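## Task

The rack's front face holds twelve drive blanks, three rows of four. Press every protruding blank home until it bottoms out and latches, except the blank in the lowest row that is fourth from the left when facing the rack, which must be left untouched. The rack is free-standing: tilting it beyond a slight amount fails the job, and it must finish in its original spot.

## Robot and tools

Robot: two 6-joint arms, left_arm and right_arm, each with a parallel two-finger gripper and a wrist camera. Scene frame: origin at table-top height midway between the nominal bases, +x out over the table, +y toward left_arm, +z up (arm names do not match image sides). Measured bases: left_arm at (+0.009, +0.242, +0.044) m, right_arm at (+0.004, -0.270, +0.046) m. A gripper's fingers point along its own +z and close along its y; end_effector_position is the point between the pads, about 1 cm behind the tips. A camera stand is fixed behind the arms.

Motion numbers. Every arm command is a row of 14 numbers in [-1, 1]: left_arm dx, dy, dz, rx, ry, rz, opening, then right_arm the same seven. dx..rz are offsets (not poses) from that arm's Hand target as it stood when the action or move began, along the Hand target's own axes, not the scene axes. Scale: 1.0 = 0.6 m for dx, dy, dz and 180 degrees for the rotation vector rx, ry, rz. Opening is absolute: +1 fully open (0.093 m), -1 closed. An arm you want left alone still needs all six pose zeros plus its current opening; a 0 opening is a real command (half open).

execute_actions(actions, cameras): actions is a list of actions; each action is a table of up to 15 rows, one per 1/30 s step, each row counted from the action's start pose (not the previous row); a short table repeats its last row to fill 15 steps. Each action costs 0.5 s. An empty list returns state plus all camera images. cameras: list of names, ["all"], or [] (unknown name invalidates the call).

move(target, speed, blend, opening_speed, grip_force, blocking, cameras): straight-line path for each gripper. target is one 14-number row or up to 15 rows; all rows offset from the same starting Hand targets. speed in m/s, 0.002 to 2.9, default 0.25 (turns up to twice that in rad/s), one number or one per row. blend in m rounds corners of a list; 0 stops at each row. opening_speed per second on the -1..+1 scale, at least 0.2. grip_force in N per finger pad, 10 to 50, stays set; low values close slowly. blocking=false returns after about 0.5 s while the move continues. Whole move is capped at 10 s. Paths do not avoid obstacles or the other arm. Result ends with a move: line: done, off_target, moving, held or fault, plus limits=paced (pose clipped) or limits=held (steps withheld).

wait(seconds 0 to 10) lets time pass holding commands. stop brakes a running move. zoom_image(camera, region [x0, y0, x1, y1] in pixels, at most 504x504) enlarges the latest image of cam_head_left, cam_head_right, cam_left_wrist or cam_right_wrist (all 672x504). read_manual gives licence text only. finished_scene(scene 1 or 2) ends the scene irreversibly; scene 1 is practice and may be skipped.

Results: end_effector_position (m) and end_effector_quat_wxyz in the scene frame, accurate to a few cm; Hand target, the last commanded pose after clipping, from which next offsets count; Tool commands; grip_measured (+1 open, -1 closed; pads meet near -0.94, about +0.0208 per mm of object width); Joint positions (last entry the finger opening in m); Joint torques (include the arm's own weight, offsets and noise, joints 1-3 wrap at ±28 N m); Joint velocities (may be omitted when all are noise); motor temperatures; for execute_actions, positions at some steps.

Behaviour: per step the commanded orientation is clipped to 40 degrees from the measured one. Friction and gravity leave the gripper short, low or tilted, especially at long reach; small moves may not happen or go sideways. Check position and orientation after each move and correct. A gripper resting short stays short until a new command; resend zeros, then send the remaining gap as an offset. An arm blocked by contact keeps pushing; to release, command a target back behind the gripper. Keep paths away from an arm's own base (go around) to avoid changing its posture.

Heat: holding loads, stretched poses and pushing against things heat motors. MOTOR HOT at 75 °C; at 90 °C the arm folds and idles for the rest of the scene; at 100 °C it goes limp.



Avoid: tipping or shifting the rack (it is not fixed), pressing the excluded blank, fast contacts, slams and very hard pushes (force grows with speed and with how far the target lies past contact), any contact between the two arms or grippers, strain on camera cables, and anything leaving the table.

Each tool is called after "Request:" as name(argument=value, ...) on one line, values as JSON.

## Session

Request:
execute_actions(actions=[])

Scene clock: 0.00 s.
left_arm: end_effector_position=(+0.3887, +0.2623, +0.1247) grip_measured=+1.000 end_effector_quat_wxyz=(+0.573, -0.063, +0.816, +0.040) | right_arm: end_effector_position=(+0.3881, -0.2623, +0.1255) grip_measured=+1.000 end_effector_quat_wxyz=(+0.561, +0.020, +0.827, -0.041)
Joint positions: left_arm=[-0.045 1.576 0.318 0.908 -0.149 -0.061 0.093] | right_arm=[0.059 1.563 0.352 0.828 0.184 0.024 0.093]
Joint velocities: within noise
Joint torques (N m): no reading
Motor temperatures (°C): left_arm=[18 21 18 18 20 21 21] | right_arm=[21 20 20 20 18 18 19]
Heat: left arm: 21 °C; right arm: 21 °C.
Hand target: left_arm +0.3920, +0.2622, +0.1321; +0.583, -0.063, +0.809, +0.039 | right_arm +0.3915, -0.2619, +0.1330; +0.570, +0.021, +0.820, -0.040
Tool commands: left_gripper/opening=+1.0 right_gripper/opening=+1.0

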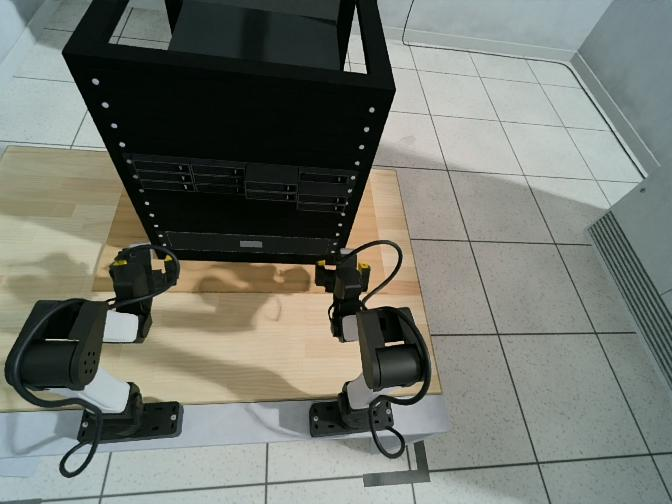

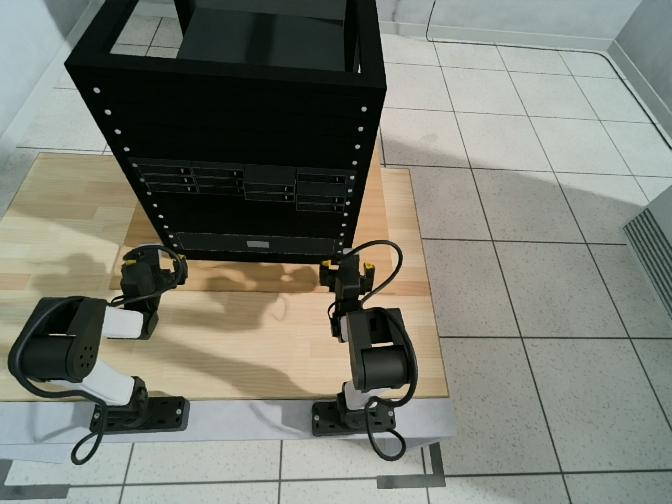

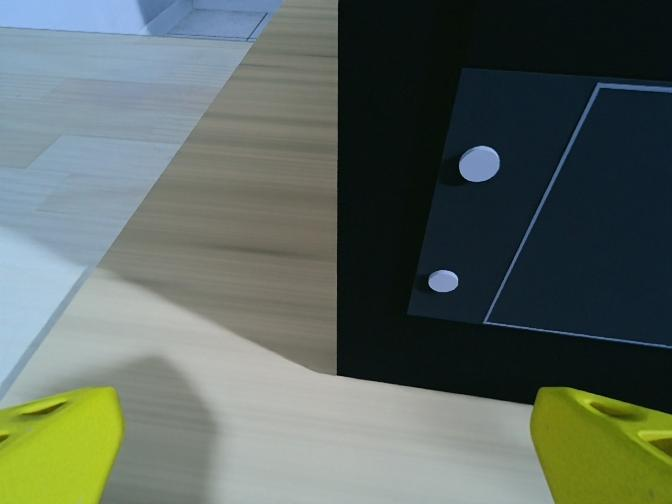

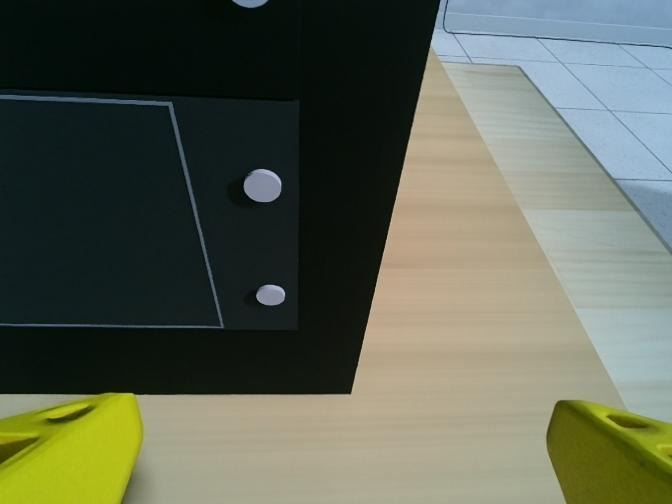

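Request:
zoom_image(camera="cam_head_left", region=[120, 140, 370, 225])

Request:
zoom_image(camera="cam_head_right", region=[120, 150, 250, 220])

Request:
zoom_image(camera="cam_head_right", region=[235, 150, 365, 220])

Scaled by 2.016 from the camera's 672x504 image, which has a finer 960x720 frame.

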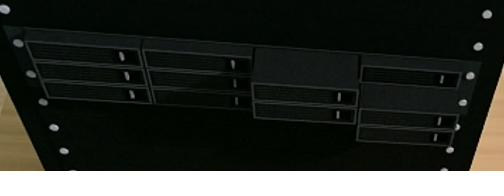

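Scaled by 3.877 from the camera's 672x504 image, which has a finer 960x720 frame.

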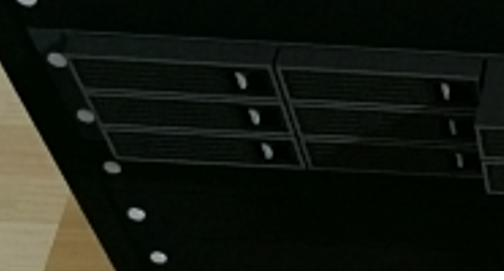

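Scaled by 3.877 from the camera's 672x504 image, which has a finer 960x720 frame.

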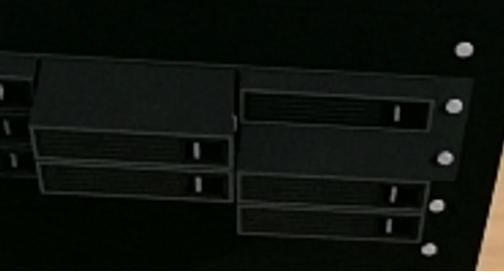

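Request:
move(target=[-0.335,-0.1,-0.3,0,-0.1,0,-1,-0.335,0.1,-0.3,0,-0.1,0,-1], cameras=["all"])

Scene clock: 7.57 s.
left_arm: end_effector_position=(+0.2954, +0.1887, +0.3684) grip_measured=-0.980 end_effector_quat_wxyz=(+0.694, -0.050, +0.716, +0.048) | right_arm: end_effector_position=(+0.2994, -0.1844, +0.3671) grip_measured=-0.976 end_effector_quat_wxyz=(+0.684, +0.011, +0.728, -0.046)
Joint positions: left_arm=[-0.599 0.713 0.656 0.016 -0.705 -0.026 0] | right_arm=[0.621 0.809 0.7 0.026 0.743 0.003 0]
Joint torques (N m): left_arm=[-0.76 0.59 10 2 -0.13 0.07] | right_arm=[0.87 -1.06 11.14 2.09 0.09 -0.2]
Motor temperatures (°C): left_arm=[18 22 19 23 20 21 21] | right_arm=[21 20 21 22 18 18 19]
Heat: left arm: 23 °C; right arm: 22 °C.
Hand target: left_arm +0.2948, +0.1895, +0.3805; +0.702, -0.056, +0.708, +0.049 | right_arm +0.2983, -0.1838, +0.3811; +0.691, +0.014, +0.721, -0.043
Off the commanded pose: left_arm 0.012 m, 2 deg | right_arm 0.014 m, 1 deg.
move: off_target (left_arm, right_arm)

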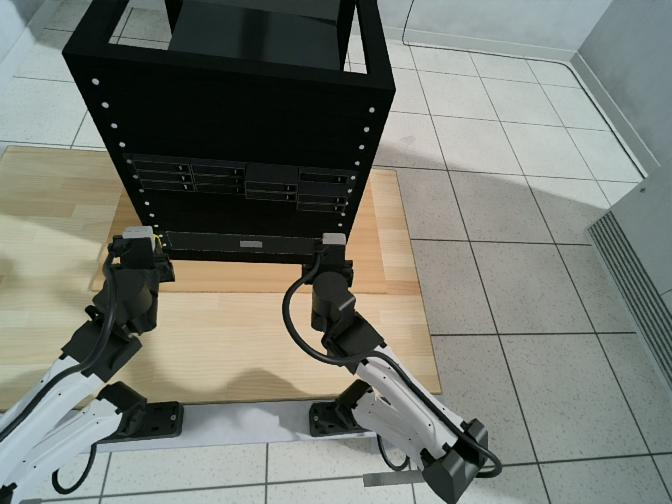

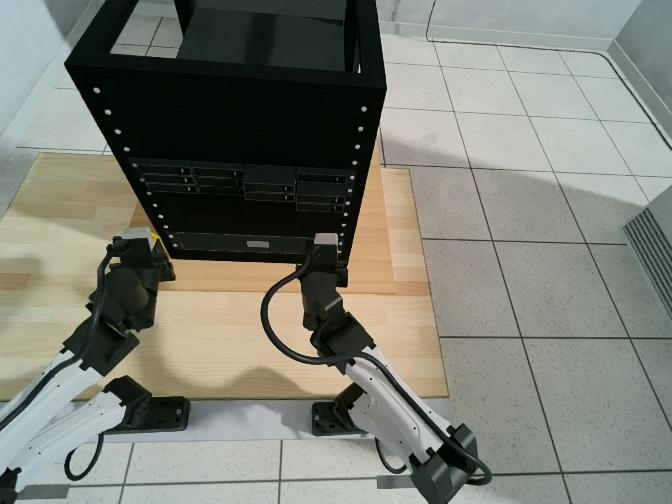

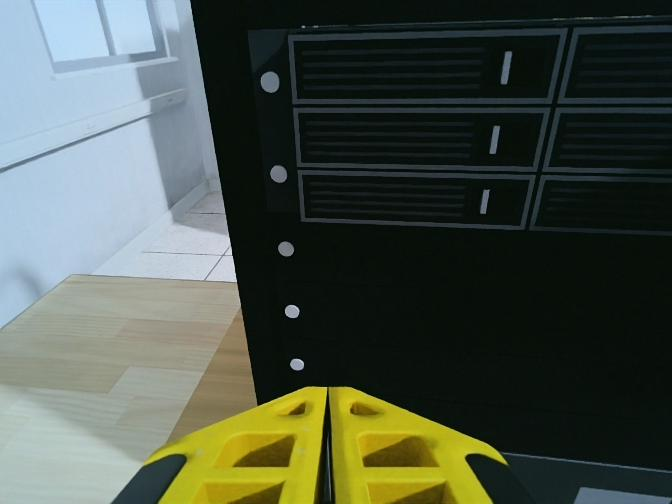

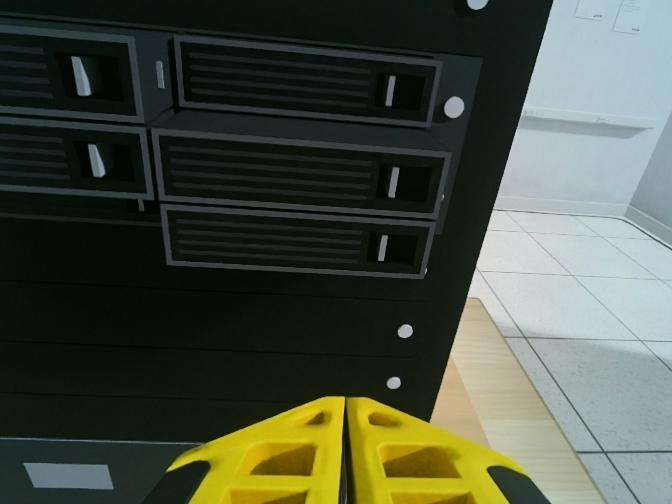

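Request:
move(target=[0.12,-0.08,0,0,0,0,-1,0.15,0.2,0,0,0,0,-1], cameras=["cam_left_wrist","cam_right_wrist"])

Scene clock: 13.10 s.
left_arm: end_effector_position=(+0.3022, +0.1412, +0.3086) grip_measured=-0.980 end_effector_quat_wxyz=(+0.699, -0.051, +0.712, +0.049) | right_arm: end_effector_position=(+0.3053, -0.0680, +0.2895) grip_measured=-0.976 end_effector_quat_wxyz=(+0.689, +0.015, +0.723, -0.041)
Joint positions: left_arm=[-0.808 0.903 0.459 0.413 -0.916 -0.026 0] | right_arm=[0.976 1.313 0.622 0.59 1.095 0.05 0]
Joint torques (N m): left_arm=[-0.81 -0.39 6.79 2.08 -0.11 0.02] | right_arm=[0.53 -4.1 6 2.19 0.12 -0.22]
Heat: left arm: 24 °C; right arm: 23 °C.
Hand target: left_arm +0.3015, +0.1412, +0.3090; +0.702, -0.056, +0.708, +0.049 | right_arm +0.3040, -0.0677, +0.2864; +0.691, +0.014, +0.721, -0.043
Off the commanded pose: left_arm 0.001 m, 1 deg | right_arm 0.003 m, 0 deg.
move: done
Images, in order (width x height): cam_left_wrist 672x504, cam_right_wrist 672x504.

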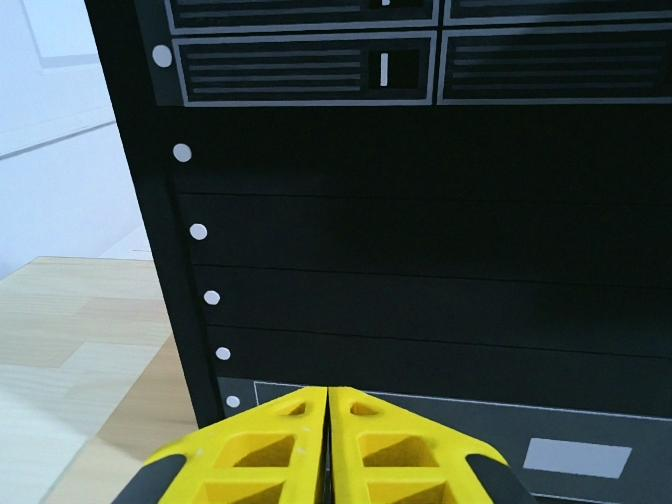

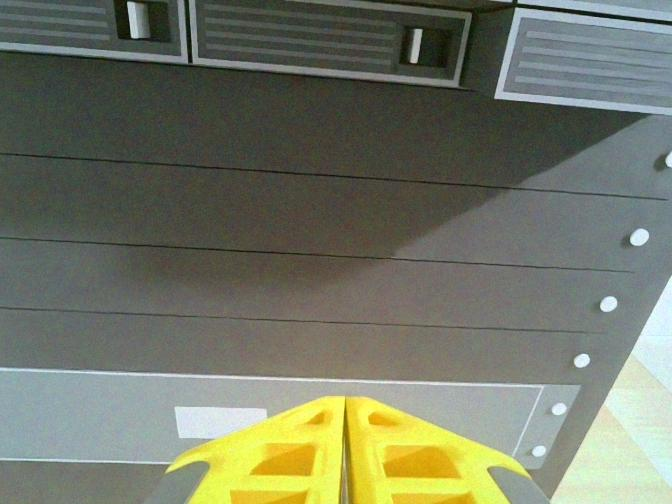

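Request:
move(target=[-0.25,0.0,0,0,0,0,-1,-0.28,0,0,0,0,0,-1], cameras=["cam_left_wrist","cam_right_wrist"])

Scene clock: 16.33 s.
left_arm: end_effector_position=(+0.3030, +0.1405, +0.4472) grip_measured=-0.980 end_effector_quat_wxyz=(+0.695, -0.040, +0.715, +0.060) | right_arm: end_effector_position=(+0.3101, -0.0602, +0.4396) grip_measured=-0.976 end_effector_quat_wxyz=(+0.686, -0.004, +0.726, -0.059)
Joint positions: left_arm=[-0.808 0.95 1.042 -0.136 -0.917 -0.005 0] | right_arm=[0.976 1.267 1.21 -0.058 1.095 0.011 0]
Joint torques (N m): left_arm=[0.18 -0.69 9.78 1.86 -0.03 -0.21] | right_arm=[-0.36 -4.19 11.44 1.82 0.01 0.15]
Heat: left arm: 25 °C; right arm: 24 °C.
Hand target: left_arm +0.3025, +0.1430, +0.4590; +0.702, -0.056, +0.708, +0.049 | right_arm +0.3113, -0.0613, +0.4540; +0.691, +0.014, +0.721, -0.043
Off the commanded pose: left_arm 0.012 m, 3 deg | right_arm 0.015 m, 3 deg.
move: off_target (left_arm, right_arm)
Images, in order (width x height): cam_left_wrist 672x504, cam_right_wrist 672x504.

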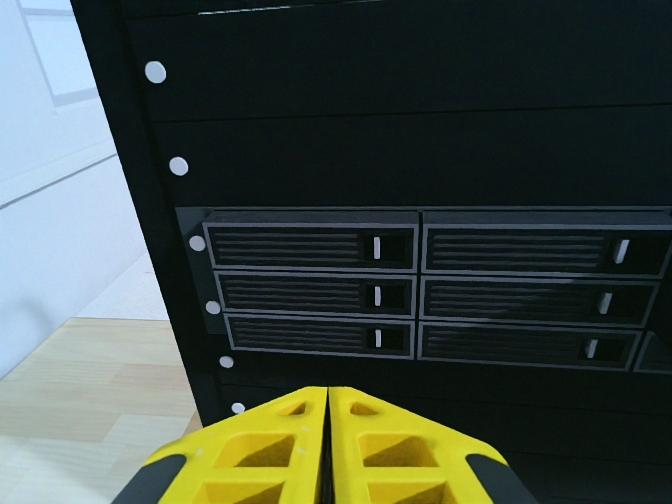

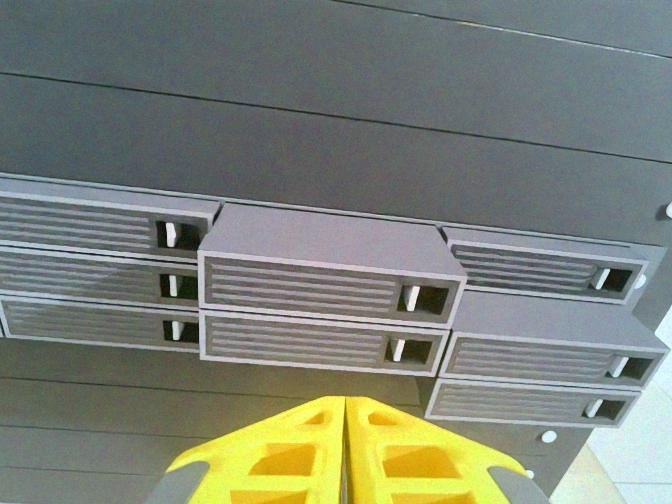

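Request:
move(target=[0,0.1,0,0,0,0,-1,0.01,-0.006,0.03,-0.026,0.18,0,-1], speed=0.12, cameras=["all"])

Request:
zoom_image(camera="cam_head_right", region=[210, 120, 390, 255])

Scene clock: 32.20 s.
left_arm: end_effector_position=(+0.2936, +0.2023, +0.4590) grip_measured=-0.980 end_effector_quat_wxyz=(+0.701, -0.054, +0.709, +0.057) | right_arm: end_effector_position=(+0.3273, -0.0658, +0.4429) grip_measured=-0.976 end_effector_quat_wxyz=(+0.462, -0.014, +0.886, -0.017)
Joint positions: left_arm=[-0.539 0.803 1.033 -0.245 -0.663 -0.005 0] | right_arm=[0.801 1.653 2.157 -1.325 0.672 0.537 0]
Joint torques (N m): left_arm=[0.59 -0.23 6.23 2.01 0.19 -0.18] | right_arm=[-0.49 -5.67 8.57 1.63 0.15 0.09]
Heat: left arm: 26 °C; right arm: 25 °C.
Hand target: left_arm +0.2936, +0.2022, +0.4584; +0.702, -0.056, +0.708, +0.049 | right_arm +0.3287, -0.0667, +0.4475; +0.463, -0.002, +0.886, -0.008
Off the commanded pose: left_arm 0.001 m, 1 deg | right_arm 0.005 m, 2 deg.
move: done

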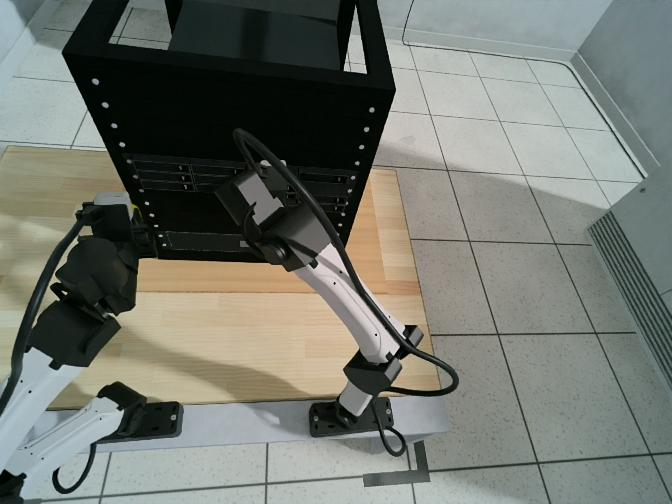

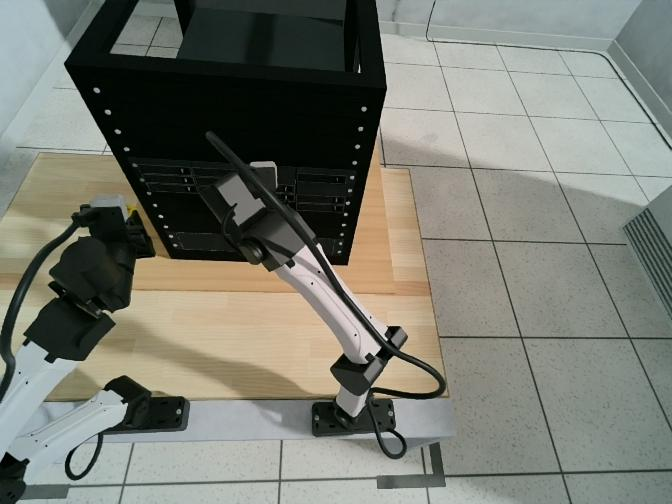

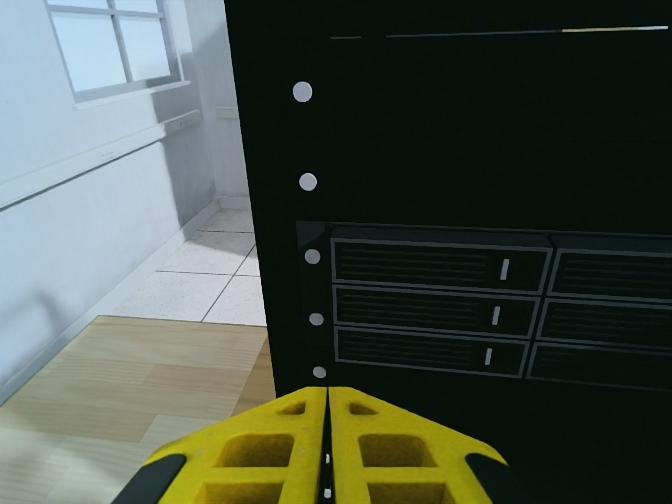

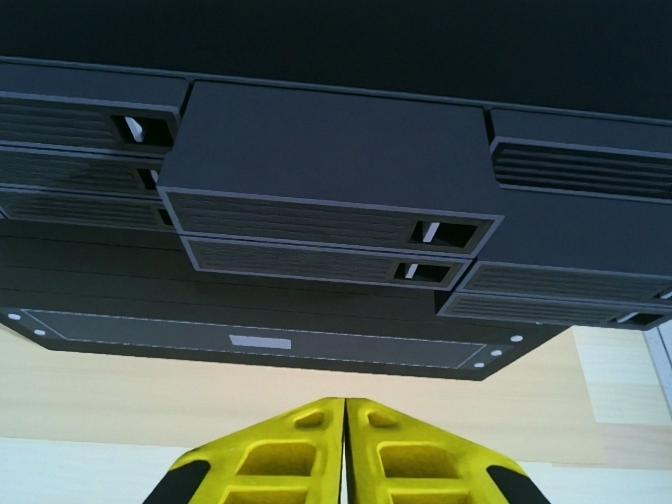

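Scaled by 2.800 from the camera's 672x504 image, which has a finer 960x720 frame.

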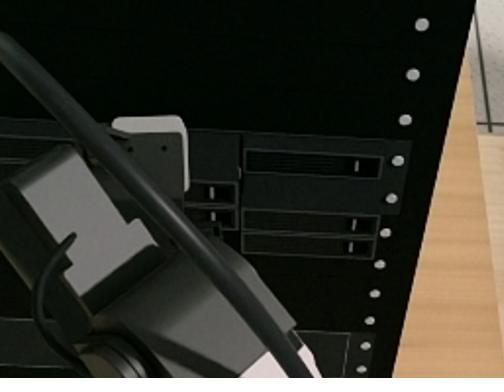

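Request:
move(target=[[0,0,0,0,0,0,-1,-0.0096,0,0.0543,0,0,0,-1],[0,0,0,0,0,0,-1,-0.0335,0,0.0885,0,0,0,-1]], speed=[0.08, 0.04], cameras=["cam_right_wrist"])

Scene clock: 41.43 s.
left_arm: end_effector_position=(+0.2936, +0.2023, +0.4590) grip_measured=-0.980 end_effector_quat_wxyz=(+0.701, -0.054, +0.709, +0.057) | right_arm: end_effector_position=(+0.3774, -0.0700, +0.4229) grip_measured=-0.976 end_effector_quat_wxyz=(+0.449, -0.005, +0.893, -0.021)
Joint positions: left_arm=[-0.539 0.803 1.033 -0.245 -0.663 -0.005 0] | right_arm=[0.671 1.741 2.171 -1.224 0.581 0.457 0]
Joint torques (N m): left_arm=[0.58 -0.17 6.24 2.02 0.18 -0.16] | right_arm=[-0.57 -6.89 9.2 2.1 0.15 -0.26]
Motor temperatures (°C): left_arm=[18 22 24 27 20 21 22] | right_arm=[21 22 26 24 18 18 20]
Heat: left arm: 27 °C; right arm: 26 °C.
Hand target: left_arm +0.2936, +0.2022, +0.4584; +0.702, -0.056, +0.708, +0.049 | right_arm +0.3837, -0.0670, +0.4337; +0.463, -0.002, +0.886, -0.008
Off the commanded pose: left_arm 0.001 m, 1 deg | right_arm 0.013 m, 2 deg.
move: off_target (right_arm)
Images, in order (width x height): cam_right_wrist 672x504.

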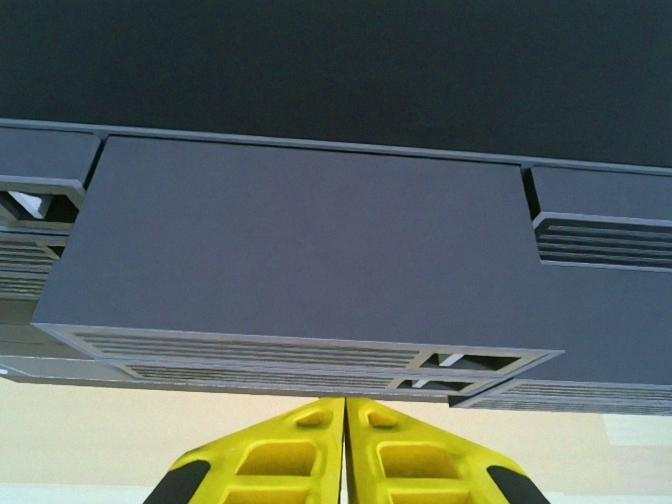

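Request:
move(target=[[0,0,0,0,0,0,-1,-0.0096,0,-0.0067,0,0,0,-1],[0,0,0,0,0,0,-1,-0.038,0,0.034,0,0,0,-1]], speed=0.03, cameras=["cam_right_wrist","cam_head_right"])

Scene clock: 46.80 s.
left_arm: end_effector_position=(+0.2936, +0.2023, +0.4589) grip_measured=-0.980 end_effector_quat_wxyz=(+0.700, -0.054, +0.709, +0.057) | right_arm: end_effector_position=(+0.4118, -0.0659, +0.4367) grip_measured=-0.976 end_effector_quat_wxyz=(+0.462, +0.001, +0.887, -0.009)
Joint positions: left_arm=[-0.539 0.803 1.033 -0.245 -0.663 -0.005 0] | right_arm=[0.614 1.878 2.387 -1.24 0.538 0.412 0]
Joint torques (N m): left_arm=[0.58 -0.14 6.24 2 0.19 -0.19] | right_arm=[-0.54 -7.82 8.83 1.77 0.11 -0.28]
Heat: left arm: 27 °C; right arm: 27 °C.
Hand target: left_arm +0.2936, +0.2022, +0.4583; +0.702, -0.056, +0.708, +0.049 | right_arm +0.4135, -0.0671, +0.4408; +0.463, -0.002, +0.886, -0.008
Off the commanded pose: left_arm 0.001 m, 1 deg | right_arm 0.004 m, 0 deg.
move: done
Images, in order (width x height): cam_head_right 672x504, cam_right_wrist 672x504.

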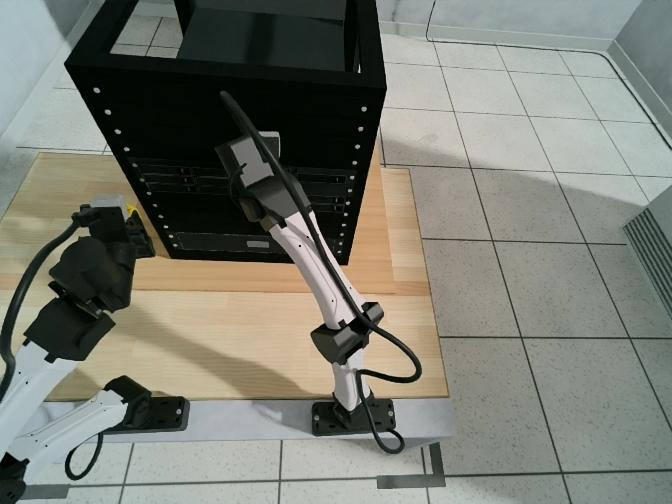

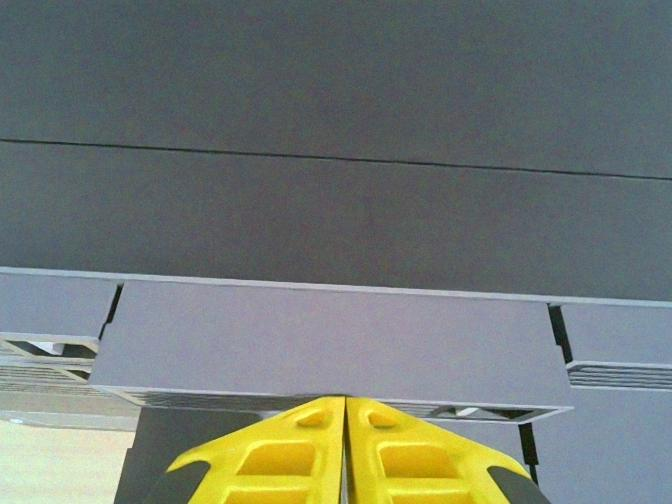

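Request:
move(target=[0,0,0,0,0,0,-1,-0.0153,0,0.0218,0,0,0,-1], speed=0.03, cameras=["cam_right_wrist"])

Scene clock: 49.50 s.
left_arm: end_effector_position=(+0.2936, +0.2023, +0.4589) grip_measured=-0.980 end_effector_quat_wxyz=(+0.700, -0.054, +0.709, +0.057) | right_arm: end_effector_position=(+0.4245, -0.0660, +0.4386) grip_measured=-0.976 end_effector_quat_wxyz=(+0.461, -0.001, +0.887, -0.009)
Joint positions: left_arm=[-0.539 0.803 1.033 -0.245 -0.663 -0.005 0] | right_arm=[0.591 1.948 2.501 -1.275 0.517 0.391 0]
Joint torques (N m): left_arm=[0.54 -0.23 6.24 2.01 0.19 -0.17] | right_arm=[-0.8 -7.73 8.27 1.93 0.09 -0.26]
Heat: left arm: 27 °C; right arm: 27 °C.
Hand target: left_arm +0.2936, +0.2022, +0.4583; +0.702, -0.056, +0.708, +0.049 | right_arm +0.4295, -0.0671, +0.4408; +0.463, -0.002, +0.886, -0.008
Off the commanded pose: left_arm 0.001 m, 1 deg | right_arm 0.006 m, 0 deg.
move: done
Images, in order (width x height): cam_right_wrist 672x504.

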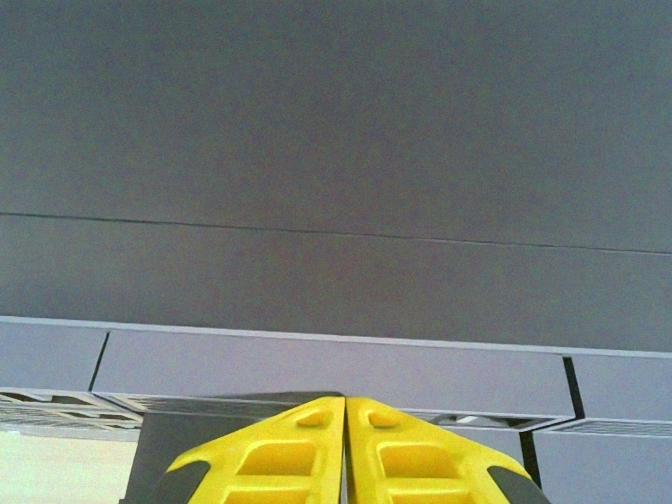

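Request:
move(target=[0,0,0,0,0,0,-1,-0.0096,0,0.0137,0,0,0,-1], speed=0.03, cameras=["cam_right_wrist"])

Scene clock: 51.97 s.
left_arm: end_effector_position=(+0.2936, +0.2023, +0.4589) grip_measured=-0.980 end_effector_quat_wxyz=(+0.700, -0.054, +0.709, +0.057) | right_arm: end_effector_position=(+0.4252, -0.0661, +0.4387) grip_measured=-0.976 end_effector_quat_wxyz=(+0.452, -0.009, +0.892, -0.009)
Joint positions: left_arm=[-0.539 0.803 1.033 -0.245 -0.663 -0.005 0] | right_arm=[0.583 1.994 2.596 -1.34 0.497 0.379 0]
Joint torques (N m): left_arm=[0.54 -0.16 6.26 2 0.19 -0.17] | right_arm=[-1.66 -7.05 7.77 2.28 0.15 -0.29]
Heat: left arm: 28 °C; right arm: 27 °C.
Hand target: left_arm +0.2936, +0.2022, +0.4583; +0.702, -0.056, +0.708, +0.049 | right_arm +0.4395, -0.0672, +0.4408; +0.463, -0.002, +0.886, -0.008
Off the commanded pose: left_arm 0.001 m, 1 deg | right_arm 0.015 m, 2 deg.
move: off_target (right_arm)
Images, in order (width x height): cam_right_wrist 672x504.

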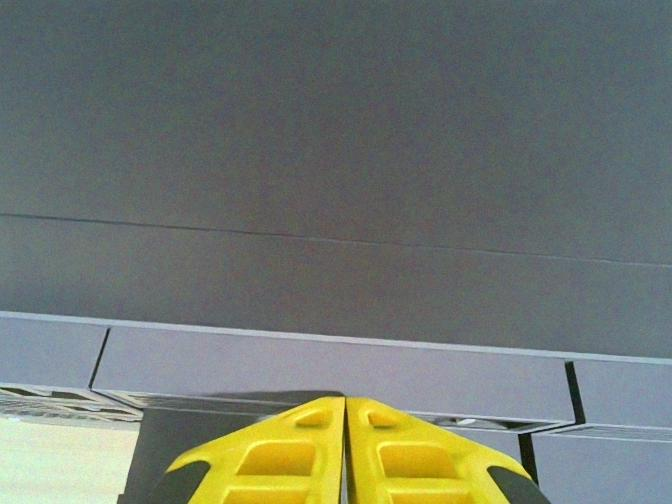

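Request:
move(target=[[0,0,0,0,0,0,-1,0.0717,0,-0.1024,0,0,0,-1],[0,0,0,0,0,0,-1,0.1058,0,-0.0784,0,0,0,-1],[0,0,0,0,0,0,-1,0.058,0,-0.0103,0,0,0,-1]], speed=[0.12,0.08,0.03], cameras=["cam_right_wrist"])

Scene clock: 59.80 s.
left_arm: end_effector_position=(+0.2936, +0.2023, +0.4589) grip_measured=-0.980 end_effector_quat_wxyz=(+0.700, -0.054, +0.709, +0.057) | right_arm: end_effector_position=(+0.4075, -0.0705, +0.4040) grip_measured=-0.976 end_effector_quat_wxyz=(+0.447, -0.005, +0.894, -0.021)
Joint positions: left_arm=[-0.539 0.803 1.033 -0.245 -0.663 -0.005 0] | right_arm=[0.611 1.777 2.119 -1.114 0.537 0.41 0]
Joint torques (N m): left_arm=[0.58 -0.17 6.3 2.01 0.18 -0.17] | right_arm=[-0.5 -7.5 9.76 2.13 0.08 -0.23]
Heat: left arm: 28 °C; right arm: 27 °C.
Hand target: left_arm +0.2936, +0.2022, +0.4583; +0.702, -0.056, +0.708, +0.049 | right_arm +0.4146, -0.0675, +0.4159; +0.463, -0.002, +0.886, -0.008
Off the commanded pose: left_arm 0.001 m, 1 deg | right_arm 0.014 m, 2 deg.
move: off_target (right_arm)
Images, in order (width x height): cam_right_wrist 672x504.

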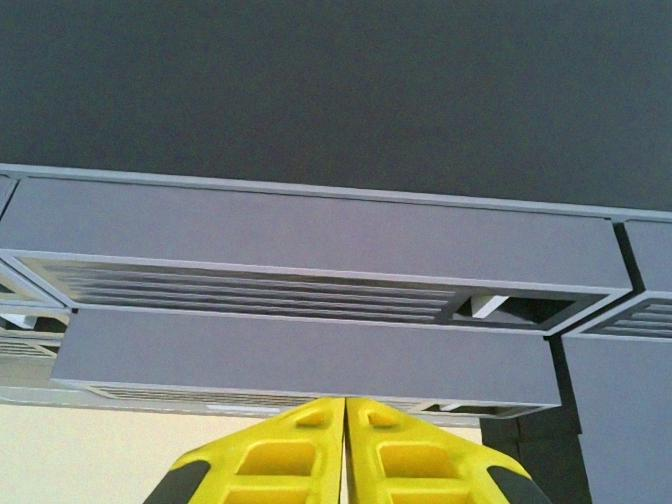

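Request:
move(target=[[0,0,0,0,0,0,-1,-0.0172,0,0.0246,0,0,0,-1],[0,0,0,0,0,0,-1,-0.0249,0,0.0355,0,0,0,-1]], speed=0.03, cameras=["cam_right_wrist"])

Scene clock: 63.80 s.
left_arm: end_effector_position=(+0.2936, +0.2023, +0.4589) grip_measured=-0.980 end_effector_quat_wxyz=(+0.700, -0.054, +0.709, +0.057) | right_arm: end_effector_position=(+0.4238, -0.0706, +0.4051) grip_measured=-0.976 end_effector_quat_wxyz=(+0.440, -0.012, +0.898, -0.021)
Joint positions: left_arm=[-0.539 0.803 1.033 -0.245 -0.663 -0.005 0] | right_arm=[0.578 1.855 2.239 -1.157 0.501 0.378 0]
Joint torques (N m): left_arm=[0.59 -0.21 6.24 2.01 0.17 -0.17] | right_arm=[-1.47 -6.82 9.5 2.49 0.16 -0.25]
Heat: left arm: 29 °C; right arm: 28 °C.
Hand target: left_arm +0.2936, +0.2022, +0.4583; +0.702, -0.056, +0.708, +0.049 | right_arm +0.4406, -0.0676, +0.4158; +0.463, -0.002, +0.886, -0.008
Off the commanded pose: left_arm 0.001 m, 1 deg | right_arm 0.020 m, 4 deg.
move: off_target (right_arm)
Images, in order (width x height): cam_right_wrist 672x504.

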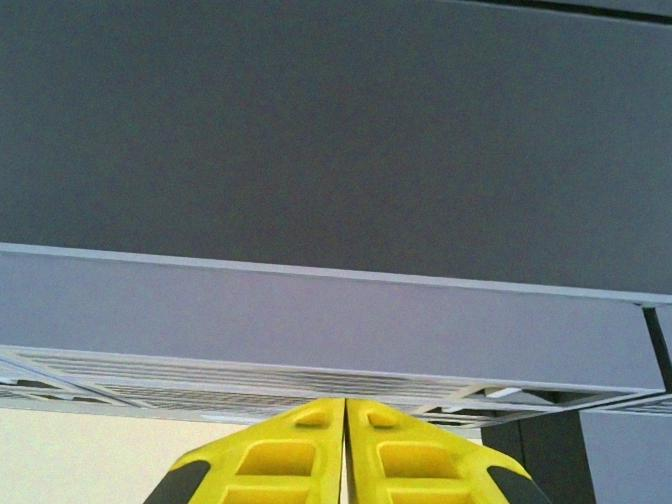

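Request:
move(target=[[0,0,0,0,0,0,-1,0.0813,0,-0.116,0,0,0,-1],[0,0,0,0,0,0,-1,0.0758,-0.187,-0.12,0,0,0,-1],[0,0,0,0,0,0,-1,0.033,-0.187,-0.0585,0,0,0,-1]], speed=[0.12,0.12,0.04], cameras=["cam_right_wrist","cam_head_left"])

Scene clock: 71.50 s.
left_arm: end_effector_position=(+0.2936, +0.2023, +0.4589) grip_measured=-0.980 end_effector_quat_wxyz=(+0.700, -0.054, +0.709, +0.057) | right_arm: end_effector_position=(+0.3928, -0.1808, +0.4054) grip_measured=-0.976 end_effector_quat_wxyz=(+0.441, -0.002, +0.898, -0.017)
Joint positions: left_arm=[-0.539 0.803 1.033 -0.245 -0.663 -0.005 0] | right_arm=[0.312 1.498 1.814 -1.011 0.305 0.206 0]
Joint torques (N m): left_arm=[0.53 -0.18 6.24 2.02 0.18 -0.15] | right_arm=[-0.5 -5.35 9.91 2.32 -0.03 -0.29]
Heat: left arm: 29 °C; right arm: 29 °C.
Hand target: left_arm +0.2936, +0.2022, +0.4583; +0.702, -0.056, +0.708, +0.049 | right_arm +0.4001, -0.1795, +0.4214; +0.463, -0.002, +0.886, -0.008
Off the commanded pose: left_arm 0.001 m, 1 deg | right_arm 0.018 m, 3 deg.
move: off_target (right_arm)
Images, in order (width x height): cam_head_left 672x504, cam_right_wrist 672x504.

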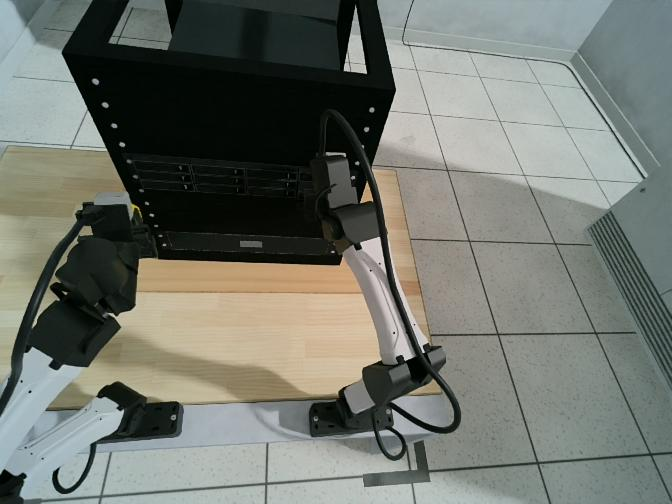

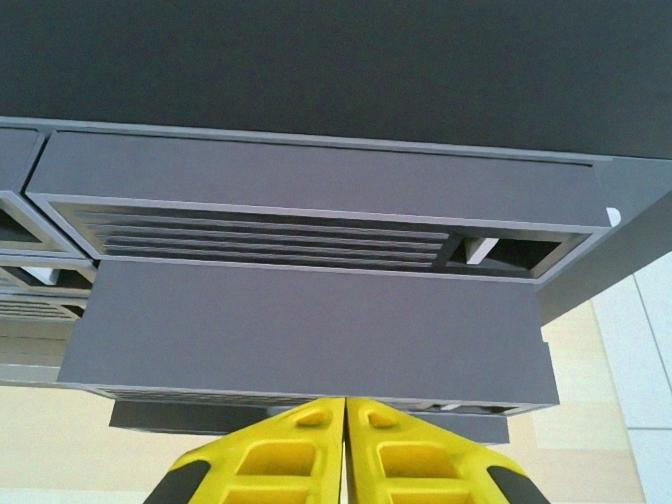

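Request:
move(target=[0,0,0,0,0,0,-1,-0.0433,0,0.053,0,0,0,-1], speed=0.03, cameras=["cam_right_wrist"])

Scene clock: 75.03 s.
left_arm: end_effector_position=(+0.2936, +0.2023, +0.4589) grip_measured=-0.980 end_effector_quat_wxyz=(+0.700, -0.054, +0.709, +0.057) | right_arm: end_effector_position=(+0.4221, -0.1808, +0.4090) grip_measured=-0.976 end_effector_quat_wxyz=(+0.431, -0.006, +0.902, -0.016)
Joint positions: left_arm=[-0.539 0.803 1.033 -0.245 -0.663 -0.005 0] | right_arm=[0.273 1.63 1.98 -1.059 0.266 0.179 0]
Joint torques (N m): left_arm=[0.59 -0.2 6.22 1.99 0.18 -0.15] | right_arm=[-1.07 -4.96 9.76 2.78 0 -0.26]
Heat: left arm: 29 °C; right arm: 29 °C.
Hand target: left_arm +0.2936, +0.2022, +0.4583; +0.702, -0.056, +0.708, +0.049 | right_arm +0.4410, -0.1796, +0.4246; +0.463, -0.002, +0.886, -0.008
Off the commanded pose: left_arm 0.001 m, 1 deg | right_arm 0.025 m, 4 deg.
move: off_target (right_arm)
Images, in order (width x height): cam_right_wrist 672x504.

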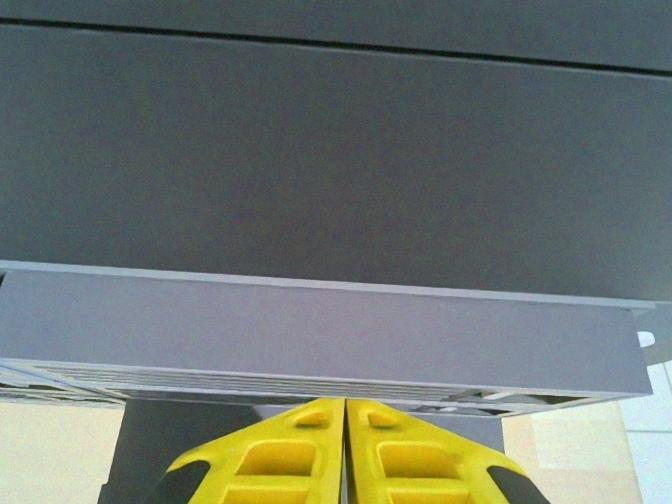

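Request:
move(target=[[0,0,0,0,0,0,-1,-0.0067,0,0.0096,0,0,0,-1],[0,0,0,0,0,0,-1,0.105,0,-0.19,0,0,0,-1],[0,0,0,0,0,0,-1,0.105,0.08,-0.23,0,-0.08,0,-1]], speed=[0.03,0.12,0.15], cameras=["all"])

Scene clock: 80.73 s.
left_arm: end_effector_position=(+0.2936, +0.2023, +0.4589) grip_measured=-0.980 end_effector_quat_wxyz=(+0.700, -0.054, +0.709, +0.057) | right_arm: end_effector_position=(+0.2937, -0.1292, +0.4455) grip_measured=-0.976 end_effector_quat_wxyz=(+0.559, -0.016, +0.829, -0.018)
Joint positions: left_arm=[-0.539 0.803 1.033 -0.245 -0.663 -0.005 0] | right_arm=[0.779 1.196 1.554 -0.9 0.756 0.341 0]
Joint torques (N m): left_arm=[0.55 -0.2 6.26 2 0.18 -0.17] | right_arm=[0.54 -4.66 5.45 2.3 0.36 0.03]
Heat: left arm: 30 °C; right arm: 29 °C.
Hand target: left_arm +0.2936, +0.2022, +0.4583; +0.702, -0.056, +0.708, +0.049 | right_arm +0.2919, -0.1307, +0.4510; +0.570, -0.003, +0.821, -0.008
Off the commanded pose: left_arm 0.001 m, 1 deg | right_arm 0.006 m, 2 deg.
move: done

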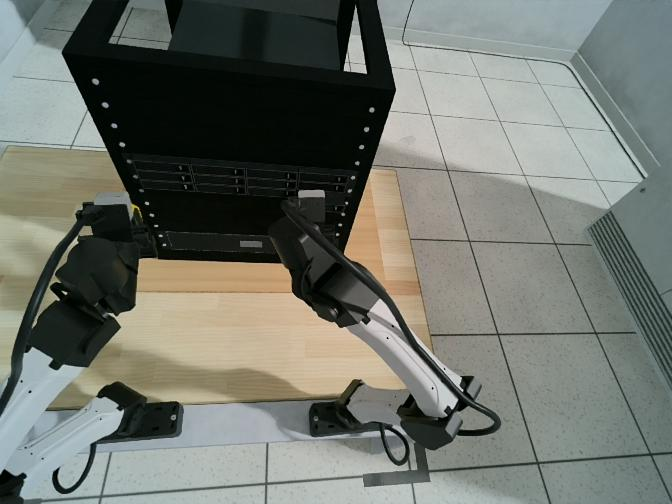

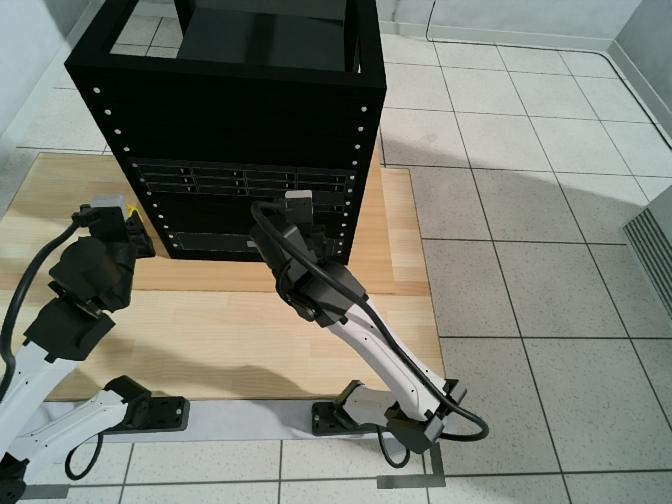

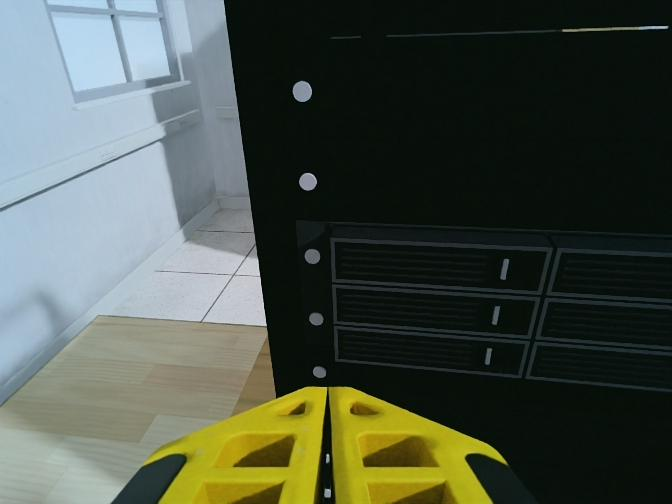

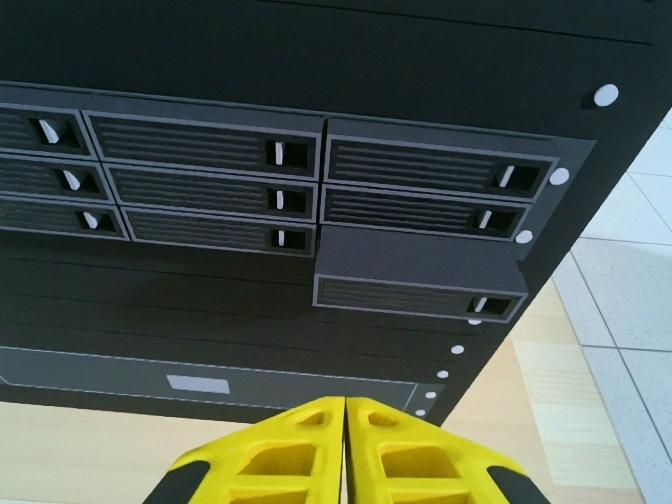

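Request:
zoom_image(camera="cam_right_wrist", region=[200, 80, 580, 340])

Scaled by 1.326 from the camera's 672x504 image, which has a finer 960x720 frame.

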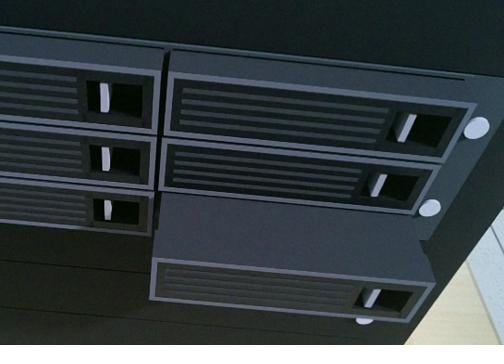

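Request:
finished_scene(scene=2)

The scene is finished: the task was done.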